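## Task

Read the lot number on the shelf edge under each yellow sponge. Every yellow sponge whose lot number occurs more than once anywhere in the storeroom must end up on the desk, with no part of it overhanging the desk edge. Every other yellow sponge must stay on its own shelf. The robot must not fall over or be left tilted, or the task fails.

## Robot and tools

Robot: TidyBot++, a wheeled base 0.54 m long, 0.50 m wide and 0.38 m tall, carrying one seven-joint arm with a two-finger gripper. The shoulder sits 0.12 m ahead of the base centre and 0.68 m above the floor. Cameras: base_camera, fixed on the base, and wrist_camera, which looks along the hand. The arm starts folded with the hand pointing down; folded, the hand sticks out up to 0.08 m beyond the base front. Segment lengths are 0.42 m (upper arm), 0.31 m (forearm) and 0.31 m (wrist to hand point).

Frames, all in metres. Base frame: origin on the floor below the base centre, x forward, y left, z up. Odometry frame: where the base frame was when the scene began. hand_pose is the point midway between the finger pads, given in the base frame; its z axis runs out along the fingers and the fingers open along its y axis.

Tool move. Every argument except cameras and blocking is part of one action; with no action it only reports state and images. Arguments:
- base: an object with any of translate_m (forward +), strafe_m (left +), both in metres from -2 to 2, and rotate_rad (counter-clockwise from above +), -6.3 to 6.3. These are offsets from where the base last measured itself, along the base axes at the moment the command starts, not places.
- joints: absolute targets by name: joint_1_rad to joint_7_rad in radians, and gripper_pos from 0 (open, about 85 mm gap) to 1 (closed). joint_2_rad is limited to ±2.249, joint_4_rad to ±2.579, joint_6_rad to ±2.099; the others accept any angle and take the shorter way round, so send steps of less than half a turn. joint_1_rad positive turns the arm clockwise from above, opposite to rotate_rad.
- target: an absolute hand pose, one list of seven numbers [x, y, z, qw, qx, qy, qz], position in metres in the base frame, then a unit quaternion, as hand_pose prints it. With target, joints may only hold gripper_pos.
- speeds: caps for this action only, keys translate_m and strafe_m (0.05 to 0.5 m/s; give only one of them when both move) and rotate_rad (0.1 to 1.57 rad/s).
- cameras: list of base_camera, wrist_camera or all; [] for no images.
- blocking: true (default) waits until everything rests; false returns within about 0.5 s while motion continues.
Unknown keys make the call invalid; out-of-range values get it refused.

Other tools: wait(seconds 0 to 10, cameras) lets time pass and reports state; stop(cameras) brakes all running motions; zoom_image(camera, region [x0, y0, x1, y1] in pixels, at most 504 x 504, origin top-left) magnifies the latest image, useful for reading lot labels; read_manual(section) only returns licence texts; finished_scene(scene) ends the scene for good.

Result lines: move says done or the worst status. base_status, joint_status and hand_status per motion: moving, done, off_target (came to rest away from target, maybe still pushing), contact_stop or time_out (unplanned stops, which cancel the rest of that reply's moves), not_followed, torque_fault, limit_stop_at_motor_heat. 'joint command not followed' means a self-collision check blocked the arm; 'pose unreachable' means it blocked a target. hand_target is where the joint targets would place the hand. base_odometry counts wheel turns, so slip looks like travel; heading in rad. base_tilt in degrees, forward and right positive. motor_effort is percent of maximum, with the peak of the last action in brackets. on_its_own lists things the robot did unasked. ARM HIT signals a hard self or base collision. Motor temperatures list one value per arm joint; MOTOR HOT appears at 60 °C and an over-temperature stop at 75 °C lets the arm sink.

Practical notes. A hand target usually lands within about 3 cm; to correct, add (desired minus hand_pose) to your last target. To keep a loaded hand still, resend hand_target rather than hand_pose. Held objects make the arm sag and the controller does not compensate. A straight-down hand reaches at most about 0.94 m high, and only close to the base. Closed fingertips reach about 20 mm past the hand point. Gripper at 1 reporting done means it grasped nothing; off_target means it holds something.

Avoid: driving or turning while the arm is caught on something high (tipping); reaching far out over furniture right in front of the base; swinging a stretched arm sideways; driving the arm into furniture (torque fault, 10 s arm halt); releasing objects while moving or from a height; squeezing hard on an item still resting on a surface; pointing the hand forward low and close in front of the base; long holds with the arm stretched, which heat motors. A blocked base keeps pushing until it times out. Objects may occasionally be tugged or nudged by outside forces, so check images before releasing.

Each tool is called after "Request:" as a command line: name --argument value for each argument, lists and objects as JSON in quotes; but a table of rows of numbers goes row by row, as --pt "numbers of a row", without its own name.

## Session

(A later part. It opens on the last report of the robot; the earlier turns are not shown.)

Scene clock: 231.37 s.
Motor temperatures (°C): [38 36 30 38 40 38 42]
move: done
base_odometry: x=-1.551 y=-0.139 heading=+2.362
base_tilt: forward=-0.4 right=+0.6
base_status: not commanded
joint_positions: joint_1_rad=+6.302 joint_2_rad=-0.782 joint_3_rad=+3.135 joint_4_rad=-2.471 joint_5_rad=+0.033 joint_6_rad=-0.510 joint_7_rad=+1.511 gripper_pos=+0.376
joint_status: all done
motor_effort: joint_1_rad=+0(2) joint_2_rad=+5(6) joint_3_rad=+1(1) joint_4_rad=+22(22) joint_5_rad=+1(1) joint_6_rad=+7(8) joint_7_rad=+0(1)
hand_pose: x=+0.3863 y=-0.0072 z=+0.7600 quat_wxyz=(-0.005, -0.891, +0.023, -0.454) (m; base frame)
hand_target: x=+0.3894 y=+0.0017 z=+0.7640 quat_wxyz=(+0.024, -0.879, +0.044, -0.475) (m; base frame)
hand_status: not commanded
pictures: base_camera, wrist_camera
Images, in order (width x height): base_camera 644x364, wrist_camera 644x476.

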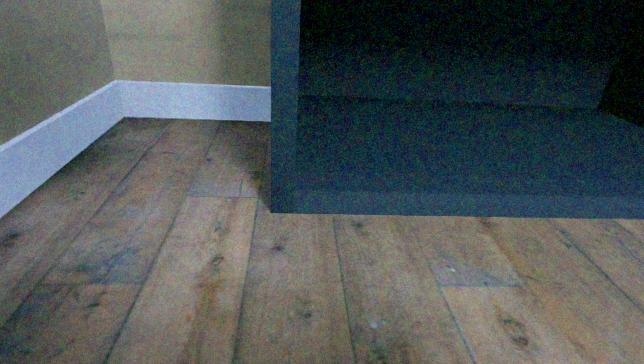

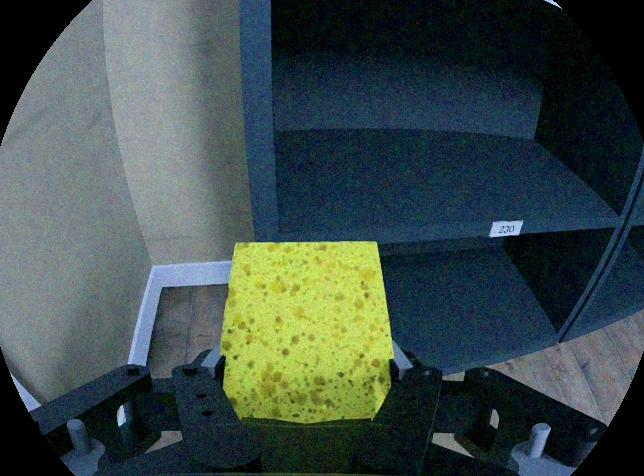

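Request:
move --base '{"strafe_m": -0.88}' --speeds '{"strafe_m": 0.35}' --cameras '[]'

Request:
move --base '{"rotate_rad": 1.571}' --speeds '{"rotate_rad": 0.8}' --cameras '["wrist_camera", "base_camera"]'

Scene clock: 235.07 s.
Motor temperatures (°C): [38 36 30 38 40 38 42]
move: done
base_odometry: x=-0.932 y=+0.487 heading=+2.362
base_tilt: forward=-0.3 right=+0.6
base_status: done
joint_positions: joint_1_rad=+6.300 joint_2_rad=-0.783 joint_3_rad=+3.135 joint_4_rad=-2.471 joint_5_rad=+0.033 joint_6_rad=-0.510 joint_7_rad=+1.511 gripper_pos=+0.376
joint_status: not commanded
motor_effort: joint_1_rad=-1(1) joint_2_rad=+5(6) joint_3_rad=+1(2) joint_4_rad=+21(22) joint_5_rad=+0(2) joint_6_rad=+8(8) joint_7_rad=+0(1)
hand_pose: x=+0.3863 y=-0.0066 z=+0.7606 quat_wxyz=(-0.005, -0.890, +0.022, -0.455) (m; base frame)
hand_target: x=+0.3894 y=+0.0017 z=+0.7640 quat_wxyz=(+0.024, -0.879, +0.044, -0.475) (m; base frame)
hand_status: not commanded
pictures: none
No camera images: "cameras" was empty.

Scene clock: 237.83 s.
Motor temperatures (°C): [38 36 30 38 40 38 42]
move: done
base_odometry: x=-0.932 y=+0.487 heading=-2.351
base_tilt: forward=-0.4 right=+0.6
base_status: done
joint_positions: joint_1_rad=+6.299 joint_2_rad=-0.784 joint_3_rad=+3.135 joint_4_rad=-2.471 joint_5_rad=+0.033 joint_6_rad=-0.509 joint_7_rad=+1.511 gripper_pos=+0.376
joint_status: not commanded
motor_effort: joint_1_rad=+0(1) joint_2_rad=+5(6) joint_3_rad=+1(1) joint_4_rad=+22(23) joint_5_rad=+1(1) joint_6_rad=+7(8) joint_7_rad=+0(1)
hand_pose: x=+0.3864 y=-0.0063 z=+0.7608 quat_wxyz=(-0.005, -0.890, +0.021, -0.455) (m; base frame)
hand_target: x=+0.3894 y=+0.0017 z=+0.7640 quat_wxyz=(+0.024, -0.879, +0.044, -0.475) (m; base frame)
hand_status: not commanded
pictures: base_camera, wrist_camera
Images, in order (width x height): base_camera 644x364, wrist_camera 644x476.

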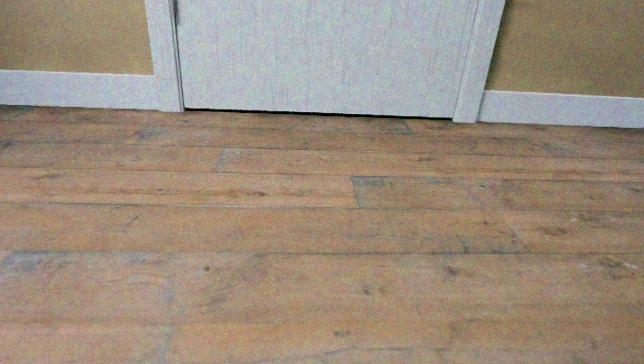

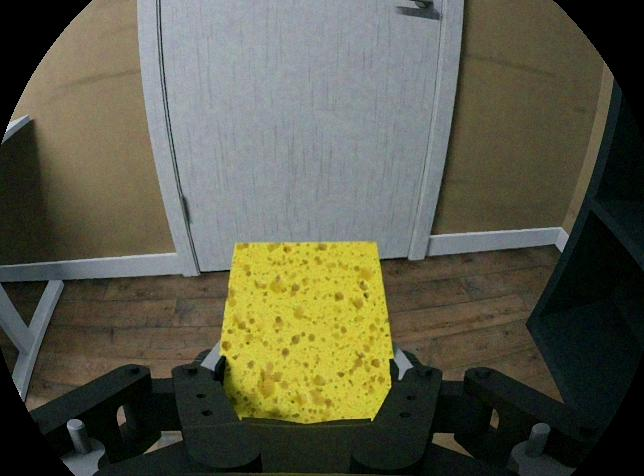

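Request:
move --base '{"strafe_m": 1.115}' --speeds '{"strafe_m": 0.35}' --cameras '["wrist_camera", "base_camera"]'

Scene clock: 242.17 s.
Motor temperatures (°C): [38 36 30 38 40 38 42]
move: done
base_odometry: x=-0.139 y=-0.297 heading=-2.350
base_tilt: forward=-0.4 right=+0.6
base_status: done
joint_positions: joint_1_rad=+6.298 joint_2_rad=-0.784 joint_3_rad=+3.135 joint_4_rad=-2.471 joint_5_rad=+0.033 joint_6_rad=-0.509 joint_7_rad=+1.511 gripper_pos=+0.376
joint_status: not commanded
motor_effort: joint_1_rad=+0(1) joint_2_rad=+5(6) joint_3_rad=+1(2) joint_4_rad=+22(22) joint_5_rad=+1(1) joint_6_rad=+8(8) joint_7_rad=+0(1)
hand_pose: x=+0.3864 y=-0.0061 z=+0.7608 quat_wxyz=(-0.005, -0.890, +0.021, -0.455) (m; base frame)
hand_target: x=+0.3894 y=+0.0017 z=+0.7640 quat_wxyz=(+0.024, -0.879, +0.044, -0.475) (m; base frame)
hand_status: not commanded
pictures: base_camera, wrist_camera
Images, in order (width x height): base_camera 644x364, wrist_camera 644x476.

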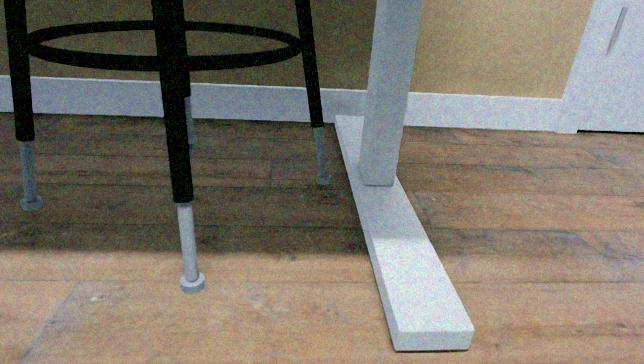

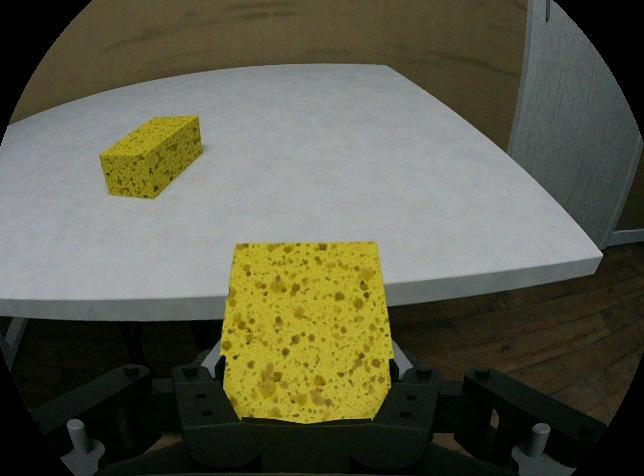

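Request:
move --joints '{"joint_2_rad": -0.6, "joint_4_rad": -2.2, "joint_6_rad": -0.6}' --cameras '[]'

Request:
move --joints '{"joint_2_rad": -0.052, "joint_4_rad": -1.787, "joint_6_rad": -0.676}' --cameras '["wrist_camera"]'

Request:
move --joints '{"joint_2_rad": -0.0124, "joint_4_rad": -1.893, "joint_6_rad": -0.46}' --cameras '["wrist_camera"]'

Scene clock: 244.77 s.
Motor temperatures (°C): [38 36 30 38 40 38 42]
move: done
base_odometry: x=-0.139 y=-0.297 heading=-2.350
base_tilt: forward=-0.3 right=+0.6
base_status: not commanded
joint_positions: joint_1_rad=+6.298 joint_2_rad=-0.614 joint_3_rad=+3.135 joint_4_rad=-2.218 joint_5_rad=+0.033 joint_6_rad=-0.545 joint_7_rad=+1.511 gripper_pos=+0.376
joint_status: all done
motor_effort: joint_1_rad=-1(1) joint_2_rad=+0(6) joint_3_rad=+1(1) joint_4_rad=+22(24) joint_5_rad=+1(1) joint_6_rad=+8(9) joint_7_rad=+0(1)
hand_pose: x=+0.4513 y=-0.0066 z=+0.8448 quat_wxyz=(-0.004, -0.879, +0.021, -0.476) (m; base frame)
hand_target: x=+0.4473 y=+0.0019 z=+0.8367 quat_wxyz=(+0.023, -0.890, +0.044, -0.453) (m; base frame)
hand_status: not commanded
pictures: none
No camera images: "cameras" was empty.

Scene clock: 246.53 s.
Motor temperatures (°C): [38 36 30 38 40 38 42]
move: done
base_odometry: x=-0.139 y=-0.297 heading=-2.350
base_tilt: forward=-0.3 right=+0.6
base_status: not commanded
joint_positions: joint_1_rad=+6.298 joint_2_rad=-0.069 joint_3_rad=+3.135 joint_4_rad=-1.809 joint_5_rad=+0.033 joint_6_rad=-0.619 joint_7_rad=+1.511 gripper_pos=+0.376
joint_status: all done
motor_effort: joint_1_rad=+0(1) joint_2_rad=-18(19) joint_3_rad=+0(1) joint_4_rad=+21(23) joint_5_rad=+1(1) joint_6_rad=+7(9) joint_7_rad=+0(1)
hand_pose: x=+0.6193 y=-0.0088 z=+0.8278 quat_wxyz=(-0.005, -0.924, +0.023, -0.381) (m; base frame)
hand_target: x=+0.6150 y=+0.0022 z=+0.8188 quat_wxyz=(+0.018, -0.933, +0.046, -0.357) (m; base frame)
hand_status: not commanded
pictures: wrist_camera
Images, in order (width x height): wrist_camera 644x476.

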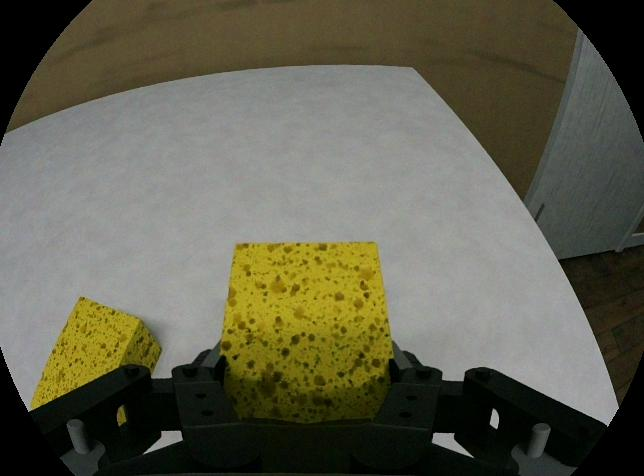

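Scene clock: 247.50 s.
Motor temperatures (°C): [38 36 30 38 40 38 42]
move: done
base_odometry: x=-0.139 y=-0.297 heading=-2.350
base_tilt: forward=-0.3 right=+0.6
base_status: not commanded
joint_positions: joint_1_rad=+6.298 joint_2_rad=-0.031 joint_3_rad=+3.135 joint_4_rad=-1.870 joint_5_rad=+0.033 joint_6_rad=-0.510 joint_7_rad=+1.511 gripper_pos=+0.376
joint_status: all done
motor_effort: joint_1_rad=+0(1) joint_2_rad=-19(20) joint_3_rad=+0(0) joint_4_rad=+21(22) joint_5_rad=+1(1) joint_6_rad=+6(8) joint_7_rad=+0(1)
hand_pose: x=+0.6307 y=-0.0080 z=+0.8007 quat_wxyz=(-0.003, -0.922, +0.021, -0.386) (m; base frame)
hand_target: x=+0.6367 y=+0.0022 z=+0.7900 quat_wxyz=(+0.020, -0.920, +0.046, -0.389) (m; base frame)
hand_status: not commanded
pictures: wrist_camera
Images, in order (width x height): wrist_camera 644x476.

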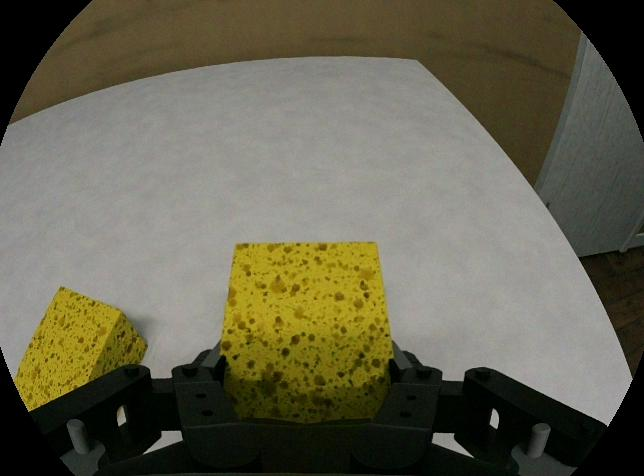

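Request:
move --joints '{"joint_2_rad": 0.0014, "joint_4_rad": -1.958, "joint_6_rad": -0.377, "gripper_pos": 0.5}' --cameras '[]'

Request:
move --joints '{"joint_2_rad": 0.0106, "joint_4_rad": -1.983, "joint_6_rad": -0.342}' --cameras '["wrist_camera"]'

Request:
move --joints '{"joint_2_rad": 0.016, "joint_4_rad": -1.995, "joint_6_rad": -0.325}' --cameras '["wrist_camera"]'

Scene clock: 248.87 s.
Motor temperatures (°C): [38 36 30 38 40 38 42]
move: off_target
base_odometry: x=-0.139 y=-0.297 heading=-2.350
base_tilt: forward=-0.3 right=+0.6
base_status: not commanded
joint_positions: joint_1_rad=+6.298 joint_2_rad=-0.020 joint_3_rad=+3.135 joint_4_rad=-1.933 joint_5_rad=+0.033 joint_6_rad=-0.435 joint_7_rad=+1.511 gripper_pos=+0.376
joint_status: gripper_pos off_target (ended at +0.376, target +0.500); the others done
motor_effort: joint_1_rad=+0(1) joint_2_rad=-18(20) joint_3_rad=+0(0) joint_4_rad=+20(21) joint_5_rad=+1(1) joint_6_rad=+6(7) joint_7_rad=+0(1)
hand_pose: x=+0.6286 y=-0.0073 z=+0.7787 quat_wxyz=(-0.002, -0.922, +0.020, -0.387) (m; base frame)
hand_target: x=+0.6349 y=+0.0022 z=+0.7678 quat_wxyz=(+0.020, -0.919, +0.046, -0.391) (m; base frame)
hand_status: not commanded
pictures: none
No camera images: "cameras" was empty.

Scene clock: 249.53 s.
Motor temperatures (°C): [38 36 30 38 40 38 42]
move: done
base_odometry: x=-0.139 y=-0.297 heading=-2.350
base_tilt: forward=-0.3 right=+0.6
base_status: not commanded
joint_positions: joint_1_rad=+6.298 joint_2_rad=-0.013 joint_3_rad=+3.135 joint_4_rad=-1.957 joint_5_rad=+0.033 joint_6_rad=-0.397 joint_7_rad=+1.511 gripper_pos=+0.376
joint_status: all done
motor_effort: joint_1_rad=+0(1) joint_2_rad=-19(20) joint_3_rad=+0(1) joint_4_rad=+20(21) joint_5_rad=+1(1) joint_6_rad=+6(7) joint_7_rad=+0(1)
hand_pose: x=+0.6296 y=-0.0070 z=+0.7711 quat_wxyz=(-0.002, -0.921, +0.020, -0.390) (m; base frame)
hand_target: x=+0.6347 y=+0.0022 z=+0.7580 quat_wxyz=(+0.020, -0.919, +0.046, -0.392) (m; base frame)
hand_status: not commanded
pictures: wrist_camera
Images, in order (width x height): wrist_camera 644x476.

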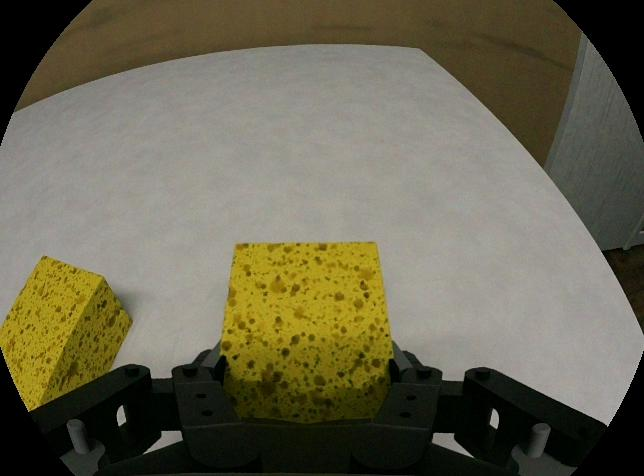

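Scene clock: 250.07 s.
Motor temperatures (°C): [38 36 30 38 40 38 42]
move: done
base_odometry: x=-0.139 y=-0.297 heading=-2.350
base_tilt: forward=-0.3 right=+0.6
base_status: not commanded
joint_positions: joint_1_rad=+6.298 joint_2_rad=-0.008 joint_3_rad=+3.135 joint_4_rad=-1.967 joint_5_rad=+0.033 joint_6_rad=-0.381 joint_7_rad=+1.511 gripper_pos=+0.376
joint_status: all done
motor_effort: joint_1_rad=-1(1) joint_2_rad=-18(20) joint_3_rad=+0(0) joint_4_rad=+20(20) joint_5_rad=+1(1) joint_6_rad=+7(7) joint_7_rad=+0(1)
hand_pose: x=+0.6300 y=-0.0068 z=+0.7671 quat_wxyz=(-0.002, -0.920, +0.020, -0.390) (m; base frame)
hand_target: x=+0.6346 y=+0.0022 z=+0.7529 quat_wxyz=(+0.020, -0.919, +0.046, -0.391) (m; base frame)
hand_status: not commanded
pictures: wrist_camera
Images, in order (width x height): wrist_camera 644x476.

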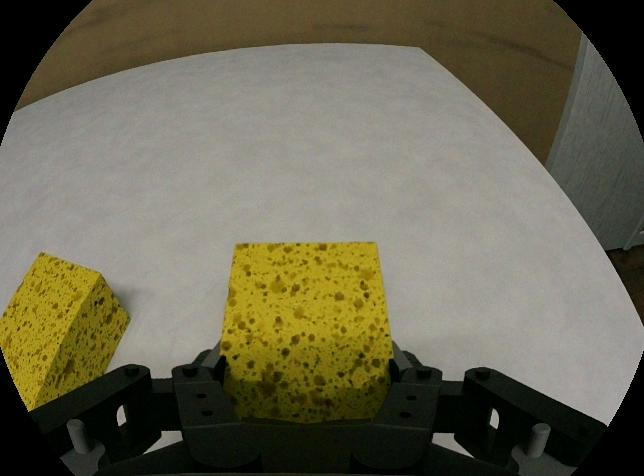

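Request:
move --joints '{"joint_2_rad": 0.019, "joint_4_rad": -2.0024, "joint_6_rad": -0.3146}' --cameras '[]'

Request:
move --joints '{"joint_2_rad": 0.022, "joint_4_rad": -2.0098, "joint_6_rad": -0.3042}' --cameras '[]'

Request:
move --joints '{"joint_2_rad": 0.025, "joint_4_rad": -2.0172, "joint_6_rad": -0.2938}' --cameras '["wrist_camera"]'

Scene clock: 250.80 s.
Motor temperatures (°C): [38 36 30 38 40 38 42]
move: done
base_odometry: x=-0.139 y=-0.297 heading=-2.350
base_tilt: forward=-0.3 right=+0.6
base_status: not commanded
joint_positions: joint_1_rad=+6.298 joint_2_rad=-0.006 joint_3_rad=+3.135 joint_4_rad=-1.974 joint_5_rad=+0.033 joint_6_rad=-0.371 joint_7_rad=+1.511 gripper_pos=+0.376
joint_status: all done
motor_effort: joint_1_rad=+0(1) joint_2_rad=-19(19) joint_3_rad=+0(0) joint_4_rad=+20(20) joint_5_rad=+1(1) joint_6_rad=+7(7) joint_7_rad=+0(0)
hand_pose: x=+0.6301 y=-0.0067 z=+0.7649 quat_wxyz=(-0.002, -0.920, +0.020, -0.391) (m; base frame)
hand_target: x=+0.6345 y=+0.0022 z=+0.7499 quat_wxyz=(+0.020, -0.919, +0.046, -0.391) (m; base frame)
hand_status: not commanded
pictures: none
No camera images: "cameras" was empty.

Scene clock: 251.30 s.
Motor temperatures (°C): [38 36 30 38 40 38 42]
move: done
base_odometry: x=-0.139 y=-0.297 heading=-2.350
base_tilt: forward=-0.3 right=+0.6
base_status: not commanded
joint_positions: joint_1_rad=+6.298 joint_2_rad=-0.003 joint_3_rad=+3.135 joint_4_rad=-1.981 joint_5_rad=+0.033 joint_6_rad=-0.360 joint_7_rad=+1.511 gripper_pos=+0.376
joint_status: all done
motor_effort: joint_1_rad=+0(1) joint_2_rad=-18(20) joint_3_rad=+0(0) joint_4_rad=+20(20) joint_5_rad=+1(1) joint_6_rad=+6(7) joint_7_rad=+0(1)
hand_pose: x=+0.6302 y=-0.0066 z=+0.7621 quat_wxyz=(-0.001, -0.920, +0.019, -0.391) (m; base frame)
hand_target: x=+0.6343 y=+0.0022 z=+0.7470 quat_wxyz=(+0.020, -0.919, +0.046, -0.391) (m; base frame)
hand_status: not commanded
pictures: none
No camera images: "cameras" was empty.

Scene clock: 251.80 s.
Motor temperatures (°C): [38 36 30 38 40 38 42]
move: done
base_odometry: x=-0.139 y=-0.297 heading=-2.350
base_tilt: forward=-0.3 right=+0.6
base_status: not commanded
joint_positions: joint_1_rad=+6.298 joint_2_rad=-0.001 joint_3_rad=+3.135 joint_4_rad=-1.988 joint_5_rad=+0.033 joint_6_rad=-0.350 joint_7_rad=+1.511 gripper_pos=+0.376
joint_status: all done
motor_effort: joint_1_rad=+0(1) joint_2_rad=-19(20) joint_3_rad=+0(0) joint_4_rad=+20(20) joint_5_rad=+1(1) joint_6_rad=+7(7) joint_7_rad=+0(1)
hand_pose: x=+0.6302 y=-0.0065 z=+0.7593 quat_wxyz=(-0.001, -0.920, +0.019, -0.391) (m; base frame)
hand_target: x=+0.6341 y=+0.0022 z=+0.7440 quat_wxyz=(+0.020, -0.919, +0.046, -0.391) (m; base frame)
hand_status: not commanded
pictures: wrist_camera
Images, in order (width x height): wrist_camera 644x476.

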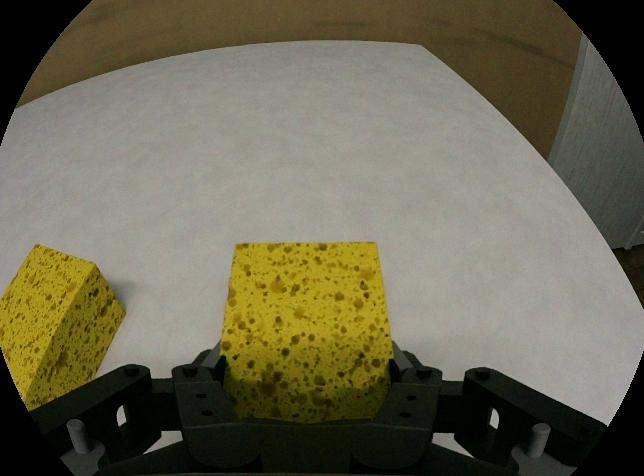

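Request:
move --joints '{"joint_2_rad": 0.028, "joint_4_rad": -2.0246, "joint_6_rad": -0.2834}' --cameras '[]'

Request:
move --joints '{"joint_2_rad": 0.031, "joint_4_rad": -2.032, "joint_6_rad": -0.273}' --cameras '["wrist_camera"]'

Scene clock: 252.43 s.
Motor temperatures (°C): [38 36 30 38 40 38 42]
move: done
base_odometry: x=-0.139 y=-0.297 heading=-2.350
base_tilt: forward=-0.3 right=+0.6
base_status: not commanded
joint_positions: joint_1_rad=+6.298 joint_2_rad=+0.002 joint_3_rad=+3.135 joint_4_rad=-1.996 joint_5_rad=+0.033 joint_6_rad=-0.340 joint_7_rad=+1.511 gripper_pos=+0.376
joint_status: all done
motor_effort: joint_1_rad=-1(1) joint_2_rad=-19(20) joint_3_rad=+0(0) joint_4_rad=+19(20) joint_5_rad=+1(1) joint_6_rad=+6(8) joint_7_rad=+0(0)
hand_pose: x=+0.6301 y=-0.0064 z=+0.7567 quat_wxyz=(-0.001, -0.920, +0.019, -0.392) (m; base frame)
hand_target: x=+0.6338 y=+0.0022 z=+0.7411 quat_wxyz=(+0.020, -0.919, +0.046, -0.391) (m; base frame)
hand_status: not commanded
pictures: none
No camera images: "cameras" was empty.

Scene clock: 252.93 s.
Motor temperatures (°C): [38 36 30 38 40 38 42]
move: done
base_odometry: x=-0.139 y=-0.297 heading=-2.350
base_tilt: forward=-0.4 right=+0.6
base_status: not commanded
joint_positions: joint_1_rad=+6.298 joint_2_rad=+0.002 joint_3_rad=+3.135 joint_4_rad=-2.000 joint_5_rad=+0.033 joint_6_rad=-0.328 joint_7_rad=+1.511 gripper_pos=+0.376
joint_status: all done
motor_effort: joint_1_rad=+0(1) joint_2_rad=-17(19) joint_3_rad=+0(0) joint_4_rad=+19(19) joint_5_rad=+1(1) joint_6_rad=+6(7) joint_7_rad=+0(1)
hand_pose: x=+0.6313 y=-0.0063 z=+0.7569 quat_wxyz=(-0.001, -0.919, +0.019, -0.395) (m; base frame)
hand_target: x=+0.6336 y=+0.0022 z=+0.7382 quat_wxyz=(+0.020, -0.919, +0.046, -0.391) (m; base frame)
hand_status: not commanded
pictures: wrist_camera
Images, in order (width x height): wrist_camera 644x476.

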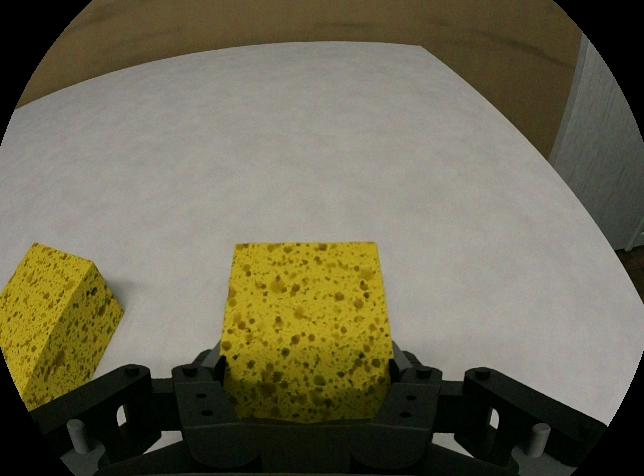

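Request:
move --joints '{"joint_2_rad": 0.028, "joint_4_rad": -2.0246, "joint_6_rad": -0.2834}' --cameras '[]'

Request:
move --joints '{"gripper_pos": 0.3}' --cameras '["wrist_camera"]'

Request:
move --joints '{"gripper_pos": 0.15}' --cameras '[]'

Request:
move --joints '{"gripper_pos": 0.0}' --cameras '["wrist_camera"]'

Scene clock: 254.33 s.
Motor temperatures (°C): [38 36 30 38 40 38 42]
move: done
base_odometry: x=-0.139 y=-0.297 heading=-2.350
base_tilt: forward=-0.3 right=+0.6
base_status: not commanded
joint_positions: joint_1_rad=+6.298 joint_2_rad=+0.002 joint_3_rad=+3.135 joint_4_rad=-2.000 joint_5_rad=+0.033 joint_6_rad=-0.328 joint_7_rad=+1.511 gripper_pos=+0.376
joint_status: all done
motor_effort: joint_1_rad=+0(1) joint_2_rad=-17(18) joint_3_rad=+0(0) joint_4_rad=+19(19) joint_5_rad=+1(1) joint_6_rad=+6(7) joint_7_rad=+0(0)
hand_pose: x=+0.6313 y=-0.0063 z=+0.7569 quat_wxyz=(-0.001, -0.919, +0.019, -0.395) (m; base frame)
hand_target: x=+0.6338 y=+0.0022 z=+0.7411 quat_wxyz=(+0.020, -0.919, +0.046, -0.391) (m; base frame)
hand_status: not commanded
pictures: none
No camera images: "cameras" was empty.

Scene clock: 255.00 s.
Motor temperatures (°C): [38 36 30 38 40 38 42]
move: done
base_odometry: x=-0.139 y=-0.297 heading=-2.350
base_tilt: forward=-0.3 right=+0.6
base_status: not commanded
joint_positions: joint_1_rad=+6.298 joint_2_rad=+0.006 joint_3_rad=+3.135 joint_4_rad=-2.000 joint_5_rad=+0.033 joint_6_rad=-0.328 joint_7_rad=+1.511 gripper_pos=+0.300
joint_status: all done
motor_effort: joint_1_rad=+0(1) joint_2_rad=-18(19) joint_3_rad=+0(0) joint_4_rad=+19(20) joint_5_rad=+1(1) joint_6_rad=+6(7) joint_7_rad=+0(0)
hand_pose: x=+0.6315 y=-0.0063 z=+0.7551 quat_wxyz=(-0.001, -0.919, +0.019, -0.393) (m; base frame)
hand_target: x=+0.6338 y=+0.0022 z=+0.7411 quat_wxyz=(+0.020, -0.919, +0.046, -0.391) (m; base frame)
hand_status: not commanded
pictures: wrist_camera
Images, in order (width x height): wrist_camera 644x476.

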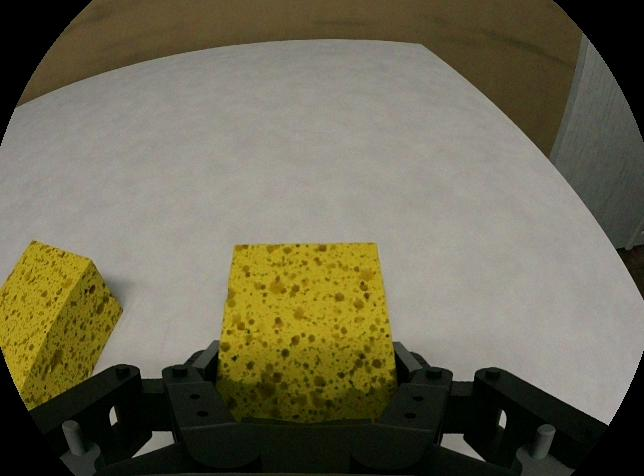

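Scene clock: 255.57 s.
Motor temperatures (°C): [38 36 30 38 40 38 42]
move: done
base_odometry: x=-0.139 y=-0.297 heading=-2.350
base_tilt: forward=-0.4 right=+0.6
base_status: not commanded
joint_positions: joint_1_rad=+6.298 joint_2_rad=+0.006 joint_3_rad=+3.135 joint_4_rad=-2.000 joint_5_rad=+0.033 joint_6_rad=-0.328 joint_7_rad=+1.511 gripper_pos=+0.150
joint_status: all done
motor_effort: joint_1_rad=-1(1) joint_2_rad=-19(19) joint_3_rad=+0(0) joint_4_rad=+19(20) joint_5_rad=+1(1) joint_6_rad=+7(7) joint_7_rad=+0(0)
hand_pose: x=+0.6315 y=-0.0063 z=+0.7551 quat_wxyz=(-0.001, -0.919, +0.019, -0.393) (m; base frame)
hand_target: x=+0.6338 y=+0.0022 z=+0.7411 quat_wxyz=(+0.020, -0.919, +0.046, -0.391) (m; base frame)
hand_status: not commanded
pictures: none
No camera images: "cameras" was empty.

Scene clock: 256.13 s.
Motor temperatures (°C): [38 36 30 38 40 38 42]
move: done
base_odometry: x=-0.139 y=-0.297 heading=-2.350
base_tilt: forward=-0.3 right=+0.6
base_status: not commanded
joint_positions: joint_1_rad=+6.298 joint_2_rad=+0.006 joint_3_rad=+3.135 joint_4_rad=-2.000 joint_5_rad=+0.033 joint_6_rad=-0.328 joint_7_rad=+1.511 gripper_pos=+0.000
joint_status: all done
motor_effort: joint_1_rad=+0(1) joint_2_rad=-19(19) joint_3_rad=+0(0) joint_4_rad=+19(20) joint_5_rad=+1(1) joint_6_rad=+7(7) joint_7_rad=+0(1)
hand_pose: x=+0.6315 y=-0.0063 z=+0.7551 quat_wxyz=(-0.001, -0.919, +0.019, -0.393) (m; base frame)
hand_target: x=+0.6338 y=+0.0022 z=+0.7411 quat_wxyz=(+0.020, -0.919, +0.046, -0.391) (m; base frame)
hand_status: not commanded
pictures: wrist_camera
Images, in order (width x height): wrist_camera 644x476.

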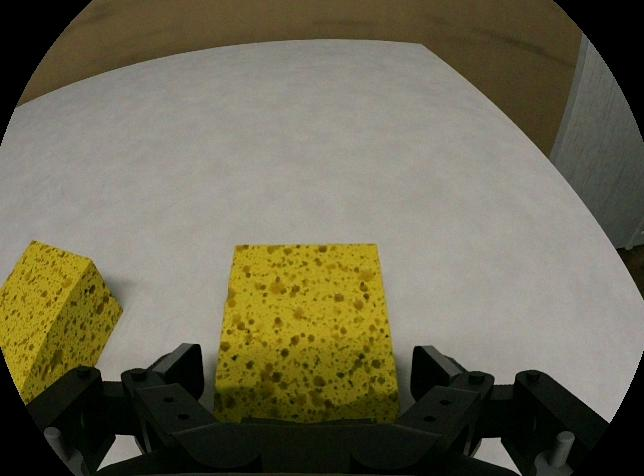

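Request:
move --joints '{"joint_2_rad": -0.036, "joint_4_rad": -1.848, "joint_6_rad": -0.575}' --cameras '["wrist_camera"]'

Request:
move --joints '{"joint_2_rad": -0.076, "joint_4_rad": -1.7, "joint_6_rad": -0.8}' --cameras '[]'

Request:
move --joints '{"joint_2_rad": -0.6, "joint_4_rad": -2.2, "joint_6_rad": -0.5}' --cameras '["wrist_camera"]'

Scene clock: 258.00 s.
Motor temperatures (°C): [38 36 30 38 40 38 42]
move: done
base_odometry: x=-0.139 y=-0.297 heading=-2.350
base_tilt: forward=-0.3 right=+0.6
base_status: not commanded
joint_positions: joint_1_rad=+6.298 joint_2_rad=-0.036 joint_3_rad=+3.135 joint_4_rad=-1.862 joint_5_rad=+0.033 joint_6_rad=-0.518 joint_7_rad=+1.511 gripper_pos=+0.000
joint_status: all done
motor_effort: joint_1_rad=-1(1) joint_2_rad=-19(21) joint_3_rad=+0(0) joint_4_rad=+20(21) joint_5_rad=+1(1) joint_6_rad=+7(7) joint_7_rad=+0(1)
hand_pose: x=+0.6307 y=-0.0081 z=+0.8055 quat_wxyz=(-0.003, -0.921, +0.021, -0.389) (m; base frame)
hand_target: x=+0.6223 y=+0.0022 z=+0.8004 quat_wxyz=(+0.019, -0.929, +0.046, -0.368) (m; base frame)
hand_status: not commanded
pictures: wrist_camera
Images, in order (width x height): wrist_camera 644x476.

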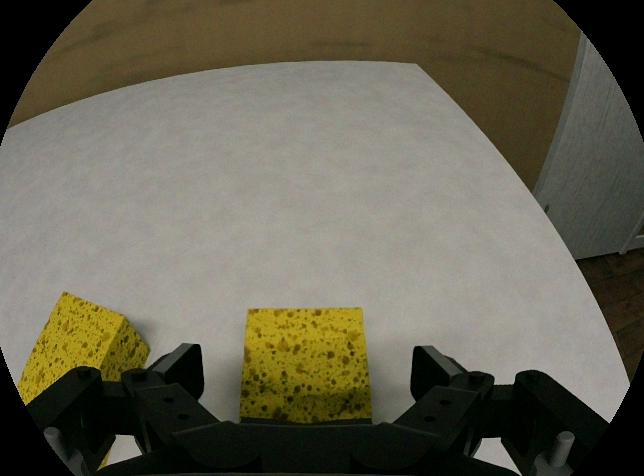

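Scene clock: 259.37 s.
Motor temperatures (°C): [38 36 30 38 40 38 42]
move: done
base_odometry: x=-0.139 y=-0.297 heading=-2.350
base_tilt: forward=-0.3 right=+0.6
base_status: not commanded
joint_positions: joint_1_rad=+6.298 joint_2_rad=-0.076 joint_3_rad=+3.135 joint_4_rad=-1.715 joint_5_rad=+0.033 joint_6_rad=-0.742 joint_7_rad=+1.511 gripper_pos=+0.000
joint_status: all done
motor_effort: joint_1_rad=-1(1) joint_2_rad=-17(20) joint_3_rad=+0(1) joint_4_rad=+21(22) joint_5_rad=+1(1) joint_6_rad=+6(7) joint_7_rad=+0(1)
hand_pose: x=+0.6152 y=-0.0098 z=+0.8543 quat_wxyz=(-0.006, -0.928, +0.024, -0.371) (m; base frame)
hand_target: x=+0.6056 y=+0.0021 z=+0.8501 quat_wxyz=(+0.018, -0.935, +0.046, -0.351) (m; base frame)
hand_status: not commanded
pictures: none
No camera images: "cameras" was empty.

Scene clock: 261.33 s.
Motor temperatures (°C): [38 36 30 38 40 38 42]
move: done
base_odometry: x=-0.139 y=-0.297 heading=-2.350
base_tilt: forward=-0.4 right=+0.6
base_status: not commanded
joint_positions: joint_1_rad=+6.298 joint_2_rad=-0.588 joint_3_rad=+3.135 joint_4_rad=-2.170 joint_5_rad=+0.033 joint_6_rad=-0.561 joint_7_rad=+1.511 gripper_pos=+0.000
joint_status: all done
motor_effort: joint_1_rad=-1(1) joint_2_rad=-1(20) joint_3_rad=+1(1) joint_4_rad=+22(23) joint_5_rad=+1(1) joint_6_rad=+7(8) joint_7_rad=+0(1)
hand_pose: x=+0.4615 y=-0.0068 z=+0.8600 quat_wxyz=(-0.004, -0.878, +0.022, -0.479) (m; base frame)
hand_target: x=+0.4643 y=+0.0020 z=+0.8627 quat_wxyz=(+0.025, -0.866, +0.043, -0.497) (m; base frame)
hand_status: not commanded
pictures: wrist_camera
Images, in order (width x height): wrist_camera 644x476.

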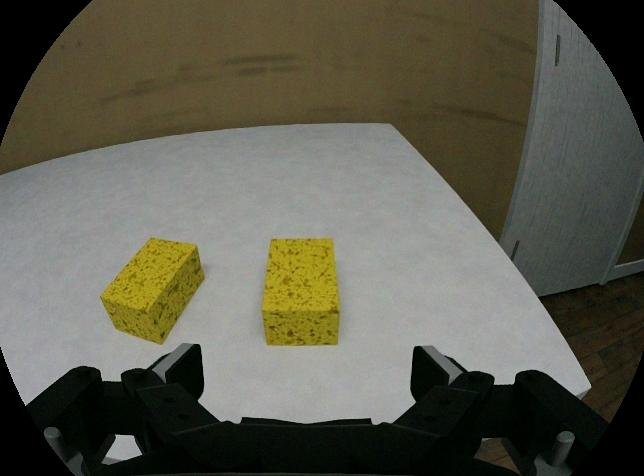

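Request:
move --joints '{"joint_2_rad": -0.8, "joint_4_rad": -2.5, "joint_6_rad": 0.0}' --base '{"translate_m": -0.25}' --speeds '{"translate_m": 0.25}' --cameras '["wrist_camera", "base_camera"]'

Scene clock: 263.37 s.
Motor temperatures (°C): [38 36 30 38 40 38 42]
move: done
base_odometry: x=+0.036 y=-0.119 heading=-2.350
base_tilt: forward=-0.4 right=+0.6
base_status: done
joint_positions: joint_1_rad=+6.298 joint_2_rad=-0.792 joint_3_rad=+3.135 joint_4_rad=-2.470 joint_5_rad=+0.033 joint_6_rad=-0.063 joint_7_rad=+1.511 gripper_pos=+0.000
joint_status: all done
motor_effort: joint_1_rad=+0(1) joint_2_rad=+5(7) joint_3_rad=+1(1) joint_4_rad=+23(23) joint_5_rad=+1(1) joint_6_rad=+9(10) joint_7_rad=+0(1)
hand_pose: x=+0.4389 y=-0.0016 z=+0.8908 quat_wxyz=(+0.003, -0.765, +0.013, -0.644) (m; base frame)
hand_target: x=+0.4376 y=+0.0019 z=+0.8943 quat_wxyz=(+0.033, -0.750, +0.037, -0.659) (m; base frame)
hand_status: not commanded
pictures: base_camera, wrist_camera
Images, in order (width x height): base_camera 644x364, wrist_camera 644x476.

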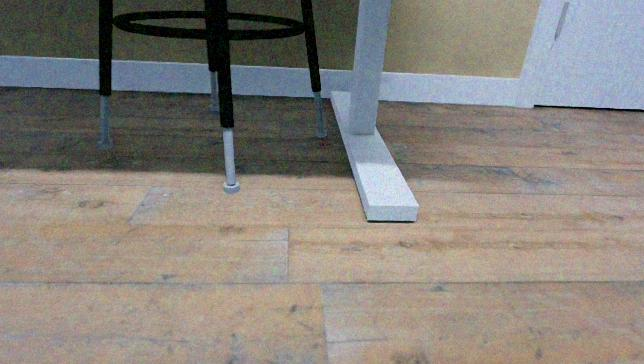

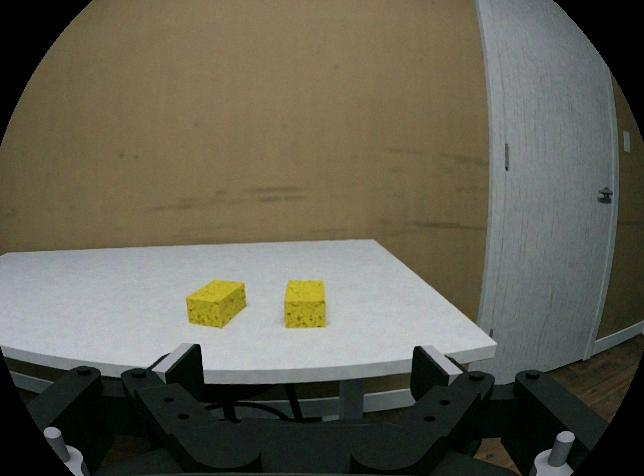

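Request:
move --joints '{"joint_1_rad": -1.3, "joint_6_rad": 0.1}' --cameras '["wrist_camera"]'

Request:
move --joints '{"joint_1_rad": -2.4}' --cameras '["wrist_camera"]'

Scene clock: 266.30 s.
Motor temperatures (°C): [38 36 30 38 40 38 42]
move: done
base_odometry: x=+0.036 y=-0.119 heading=-2.350
base_tilt: forward=-0.4 right=+0.6
base_status: not commanded
joint_positions: joint_1_rad=+5.002 joint_2_rad=-0.792 joint_3_rad=+3.135 joint_4_rad=-2.470 joint_5_rad=+0.033 joint_6_rad=+0.039 joint_7_rad=+1.511 gripper_pos=+0.000
joint_status: all done
motor_effort: joint_1_rad=+0(2) joint_2_rad=+4(5) joint_3_rad=+1(1) joint_4_rad=+22(23) joint_5_rad=+1(1) joint_6_rad=+8(10) joint_7_rad=+0(1)
hand_pose: x=+0.2073 y=+0.3114 z=+0.9220 quat_wxyz=(+0.415, -0.590, -0.432, -0.541) (m; base frame)
hand_target: x=+0.2030 y=+0.3099 z=+0.9253 quat_wxyz=(+0.449, -0.592, -0.405, -0.533) (m; base frame)
hand_status: not commanded
pictures: wrist_camera
Images, in order (width x height): wrist_camera 644x476.

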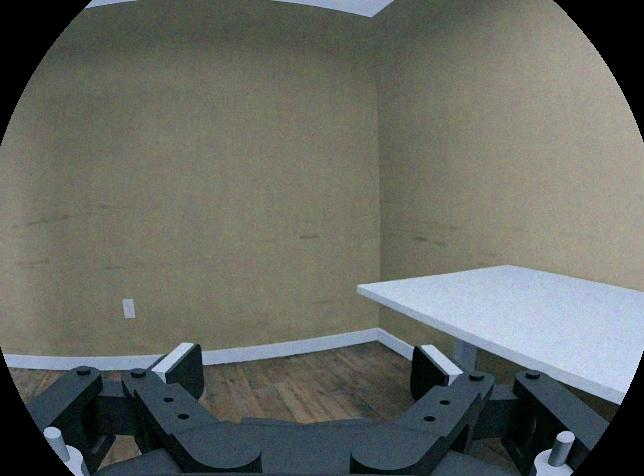

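Scene clock: 268.67 s.
Motor temperatures (°C): [38 36 30 38 40 38 42]
move: done
base_odometry: x=+0.036 y=-0.119 heading=-2.350
base_tilt: forward=-0.4 right=+0.6
base_status: not commanded
joint_positions: joint_1_rad=+3.902 joint_2_rad=-0.792 joint_3_rad=+3.135 joint_4_rad=-2.470 joint_5_rad=+0.033 joint_6_rad=+0.040 joint_7_rad=+1.511 gripper_pos=+0.000
joint_status: all done
motor_effort: joint_1_rad=+0(2) joint_2_rad=+4(5) joint_3_rad=+1(1) joint_4_rad=+22(23) joint_5_rad=+1(1) joint_6_rad=+9(9) joint_7_rad=+0(1)
hand_pose: x=-0.1185 y=+0.2200 z=+0.9223 quat_wxyz=(+0.637, -0.277, -0.676, -0.244) (m; base frame)
hand_target: x=-0.1191 y=+0.2154 z=+0.9253 quat_wxyz=(+0.661, -0.293, -0.655, -0.219) (m; base frame)
hand_status: not commanded
pictures: wrist_camera
Images, in order (width x height): wrist_camera 644x476.

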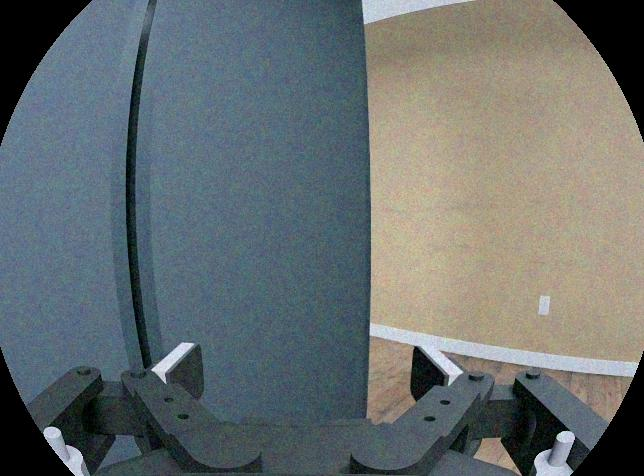

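Request:
move --base '{"strafe_m": 1.74, "rotate_rad": 3.14}' --speeds '{"strafe_m": 0.4, "rotate_rad": 0.8}' --joints '{"joint_1_rad": -1.5}' --cameras '["wrist_camera"]'

Request:
move --joints '{"joint_1_rad": 0.0}' --cameras '["wrist_camera", "base_camera"]'

Scene clock: 275.03 s.
Motor temperatures (°C): [38 36 30 38 40 38 42]
move: done
base_odometry: x=+1.275 y=-1.342 heading=+0.791
base_tilt: forward=-0.3 right=+0.6
base_status: done
joint_positions: joint_1_rad=+4.766 joint_2_rad=-0.798 joint_3_rad=+3.135 joint_4_rad=-2.471 joint_5_rad=+0.033 joint_6_rad=+0.043 joint_7_rad=+1.511 gripper_pos=+0.000
joint_status: all done
motor_effort: joint_1_rad=+0(2) joint_2_rad=+5(7) joint_3_rad=+1(3) joint_4_rad=+22(24) joint_5_rad=+0(1) joint_6_rad=+9(10) joint_7_rad=+0(1)
hand_pose: x=+0.1318 y=+0.3218 z=+0.9247 quat_wxyz=(+0.479, -0.532, -0.496, -0.491) (m; base frame)
hand_target: x=+0.1397 y=+0.3204 z=+0.9253 quat_wxyz=(+0.500, -0.548, -0.463, -0.485) (m; base frame)
hand_status: not commanded
pictures: wrist_camera
Images, in order (width x height): wrist_camera 644x476.

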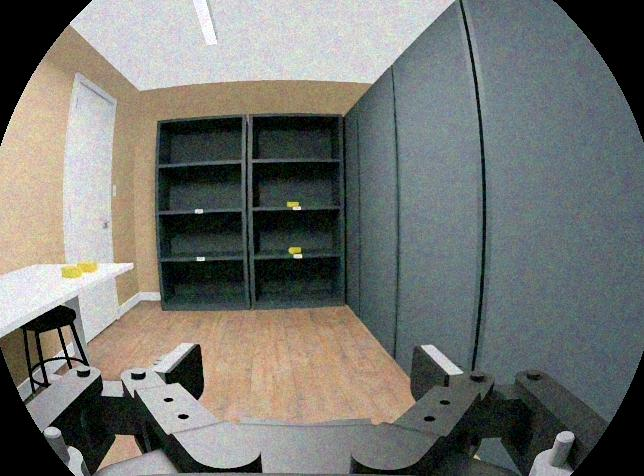

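Scene clock: 277.77 s.
Motor temperatures (°C): [38 36 30 38 40 38 42]
move: done
base_odometry: x=+1.275 y=-1.342 heading=+0.791
base_tilt: forward=-0.3 right=+0.6
base_status: not commanded
joint_positions: joint_1_rad=+6.265 joint_2_rad=-0.798 joint_3_rad=+3.135 joint_4_rad=-2.471 joint_5_rad=+0.033 joint_6_rad=+0.043 joint_7_rad=+1.511 gripper_pos=+0.000
joint_status: all done
motor_effort: joint_1_rad=-1(2) joint_2_rad=+5(5) joint_3_rad=+1(1) joint_4_rad=+22(24) joint_5_rad=+1(1) joint_6_rad=+9(9) joint_7_rad=+0(1)
hand_pose: x=+0.4409 y=+0.0103 z=+0.9247 quat_wxyz=(+0.016, -0.728, -0.001, -0.686) (m; base frame)
hand_target: x=+0.4401 y=+0.0020 z=+0.9253 quat_wxyz=(+0.035, -0.716, +0.035, -0.696) (m; base frame)
hand_status: not commanded
pictures: base_camera, wrist_camera
Images, in order (width x height): base_camera 644x364, wrist_camera 644x476.

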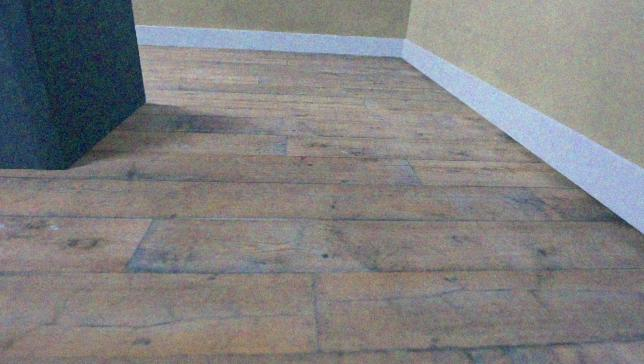

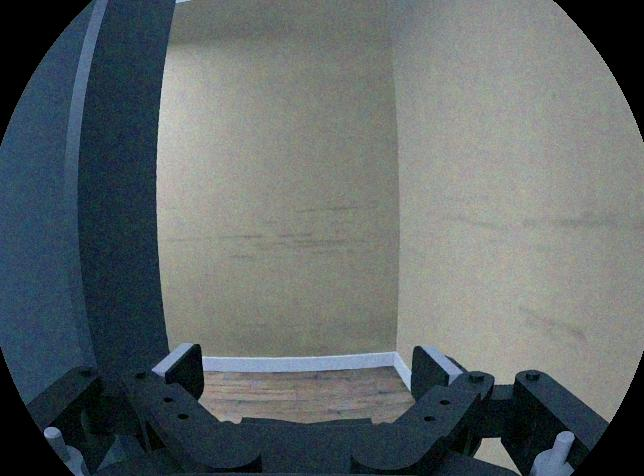

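Request:
move --base '{"translate_m": 1.62}' --speeds '{"translate_m": 0.4}' --cameras '["base_camera"]'

Request:
move --joints '{"joint_1_rad": -1.57}' --cameras '["wrist_camera"]'

Scene clock: 283.03 s.
Motor temperatures (°C): [38 36 30 38 40 38 42]
move: done
base_odometry: x=+2.413 y=-0.190 heading=+0.791
base_tilt: forward=-0.3 right=+0.6
base_status: done
joint_positions: joint_1_rad=+6.265 joint_2_rad=-0.797 joint_3_rad=+3.135 joint_4_rad=-2.472 joint_5_rad=+0.033 joint_6_rad=+0.044 joint_7_rad=+1.511 gripper_pos=+0.000
joint_status: not commanded
motor_effort: joint_1_rad=-1(1) joint_2_rad=+4(8) joint_3_rad=+1(2) joint_4_rad=+23(24) joint_5_rad=+1(1) joint_6_rad=+9(10) joint_7_rad=+0(1)
hand_pose: x=+0.4411 y=+0.0101 z=+0.9246 quat_wxyz=(+0.016, -0.728, +0.000, -0.686) (m; base frame)
hand_target: x=+0.4401 y=+0.0020 z=+0.9253 quat_wxyz=(+0.035, -0.716, +0.035, -0.696) (m; base frame)
hand_status: not commanded
pictures: base_camera
Images, in order (width x height): base_camera 644x364.

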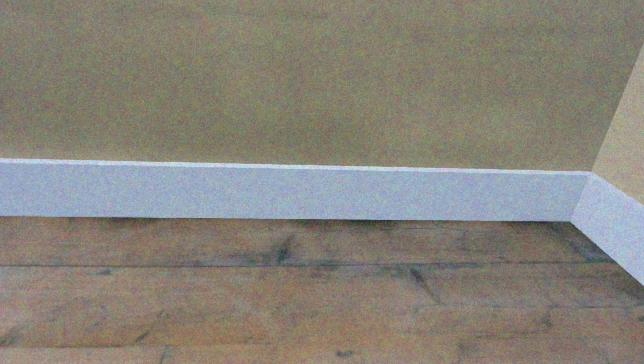

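Scene clock: 285.83 s.
Motor temperatures (°C): [38 36 30 38 40 38 42]
move: done
base_odometry: x=+2.413 y=-0.190 heading=+0.791
base_tilt: forward=-0.3 right=+0.6
base_status: not commanded
joint_positions: joint_1_rad=+4.732 joint_2_rad=-0.797 joint_3_rad=+3.135 joint_4_rad=-2.472 joint_5_rad=+0.033 joint_6_rad=+0.044 joint_7_rad=+1.511 gripper_pos=+0.000
joint_status: all done
motor_effort: joint_1_rad=-1(2) joint_2_rad=+4(5) joint_3_rad=+1(1) joint_4_rad=+22(23) joint_5_rad=+1(1) joint_6_rad=+8(10) joint_7_rad=+0(1)
hand_pose: x=+0.1209 y=+0.3223 z=+0.9246 quat_wxyz=(+0.487, -0.524, -0.505, -0.483) (m; base frame)
hand_target: x=+0.1173 y=+0.3211 z=+0.9253 quat_wxyz=(+0.517, -0.532, -0.481, -0.467) (m; base frame)
hand_status: not commanded
pictures: wrist_camera
Images, in order (width x height): wrist_camera 644x476.

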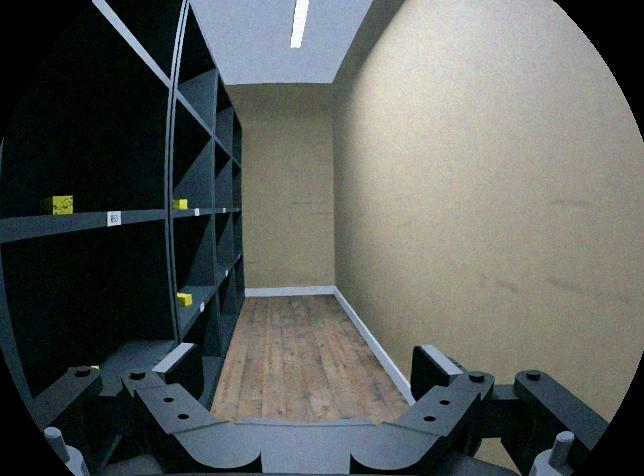

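Request:
zoom_image --camera "wrist_camera" --region '[40, 180, 260, 340]'

Scaled by 2.291.

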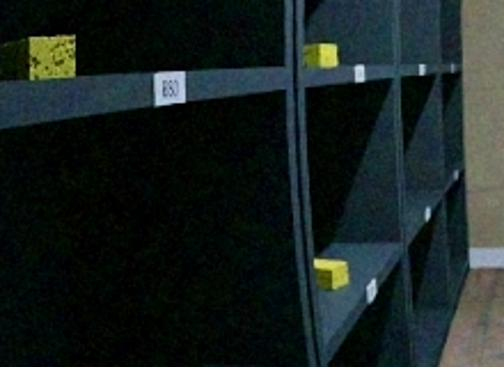

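Request:
move --base '{"rotate_rad": 3.14}' --speeds '{"rotate_rad": 0.9}' --joints '{"joint_1_rad": 0.0, "joint_6_rad": -0.1}' --cameras '[]'

Request:
move --base '{"translate_m": -0.33, "strafe_m": -0.95}' --speeds '{"strafe_m": 0.4}' --cameras '["wrist_camera", "base_camera"]'

Scene clock: 290.73 s.
Motor temperatures (°C): [38 36 30 38 40 38 42]
move: done
base_odometry: x=+2.413 y=-0.190 heading=-2.353
base_tilt: forward=-0.4 right=+0.6
base_status: done
joint_positions: joint_1_rad=+6.265 joint_2_rad=-0.798 joint_3_rad=+3.135 joint_4_rad=-2.472 joint_5_rad=+0.033 joint_6_rad=-0.044 joint_7_rad=+1.511 gripper_pos=+0.000
joint_status: all done
motor_effort: joint_1_rad=+0(3) joint_2_rad=+4(7) joint_3_rad=+1(2) joint_4_rad=+23(24) joint_5_rad=+1(1) joint_6_rad=+8(10) joint_7_rad=+0(1)
hand_pose: x=+0.4383 y=+0.0090 z=+0.8973 quat_wxyz=(+0.014, -0.757, +0.001, -0.653) (m; base frame)
hand_target: x=+0.4320 y=+0.0019 z=+0.8637 quat_wxyz=(+0.031, -0.782, +0.039, -0.621) (m; base frame)
hand_status: not commanded
pictures: none
No camera images: "cameras" was empty.

Scene clock: 294.33 s.
Motor temperatures (°C): [38 36 30 38 40 38 42]
move: done
base_odometry: x=+1.972 y=+0.714 heading=-2.353
base_tilt: forward=-0.3 right=+0.6
base_status: done
joint_positions: joint_1_rad=+6.286 joint_2_rad=-0.795 joint_3_rad=+3.145 joint_4_rad=-2.472 joint_5_rad=+0.033 joint_6_rad=-0.049 joint_7_rad=+1.510 gripper_pos=+0.000
joint_status: not commanded
motor_effort: joint_1_rad=-1(19) joint_2_rad=+5(6) joint_3_rad=+1(29) joint_4_rad=+22(24) joint_5_rad=+1(2) joint_6_rad=+9(9) joint_7_rad=+0(1)
hand_pose: x=+0.4387 y=-0.0014 z=+0.8948 quat_wxyz=(+0.008, -0.760, +0.014, -0.650) (m; base frame)
hand_target: x=+0.4320 y=+0.0019 z=+0.8637 quat_wxyz=(+0.031, -0.782, +0.039, -0.621) (m; base frame)
hand_status: not commanded
pictures: base_camera, wrist_camera
Images, in order (width x height): base_camera 644x364, wrist_camera 644x476.

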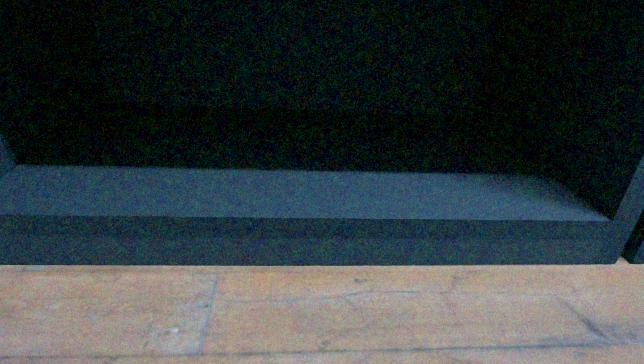

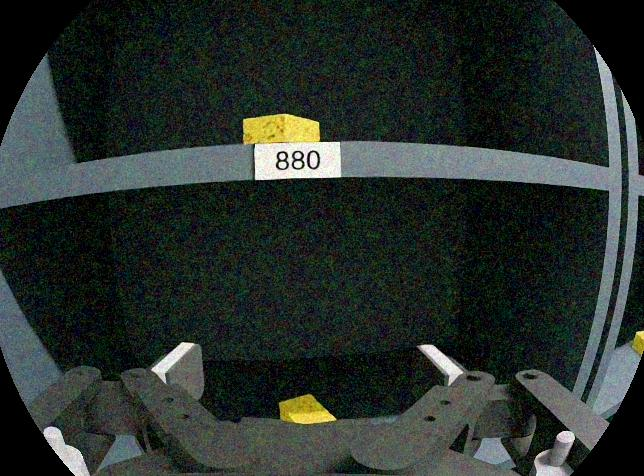

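Request:
move --joints '{"joint_6_rad": -0.75}' --cameras '["wrist_camera"]'

Scene clock: 295.83 s.
Motor temperatures (°C): [38 36 30 38 40 38 42]
move: done
base_odometry: x=+1.972 y=+0.714 heading=-2.353
base_tilt: forward=-0.4 right=+0.6
base_status: not commanded
joint_positions: joint_1_rad=+6.286 joint_2_rad=-0.795 joint_3_rad=+3.145 joint_4_rad=-2.480 joint_5_rad=+0.033 joint_6_rad=-0.696 joint_7_rad=+1.510 gripper_pos=+0.000
joint_status: all done
motor_effort: joint_1_rad=+0(1) joint_2_rad=+6(7) joint_3_rad=+1(1) joint_4_rad=+20(23) joint_5_rad=+1(1) joint_6_rad=+6(9) joint_7_rad=+0(1)
hand_pose: x=+0.3456 y=-0.0066 z=+0.7153 quat_wxyz=(-0.003, -0.928, +0.023, -0.372) (m; base frame)
hand_target: x=+0.3274 y=+0.0016 z=+0.6947 quat_wxyz=(+0.017, -0.940, +0.047, -0.339) (m; base frame)
hand_status: not commanded
pictures: wrist_camera
Images, in order (width x height): wrist_camera 644x476.

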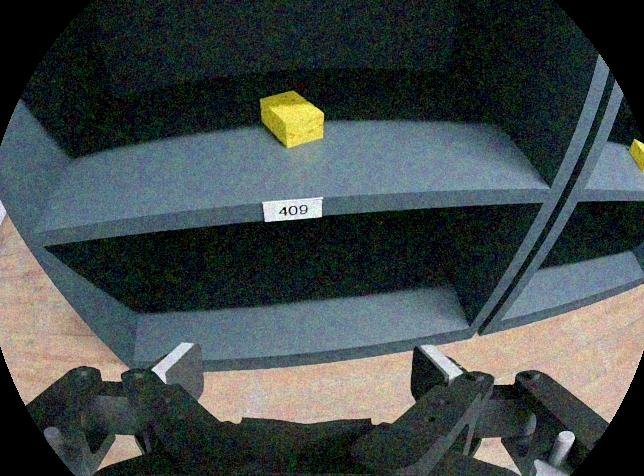

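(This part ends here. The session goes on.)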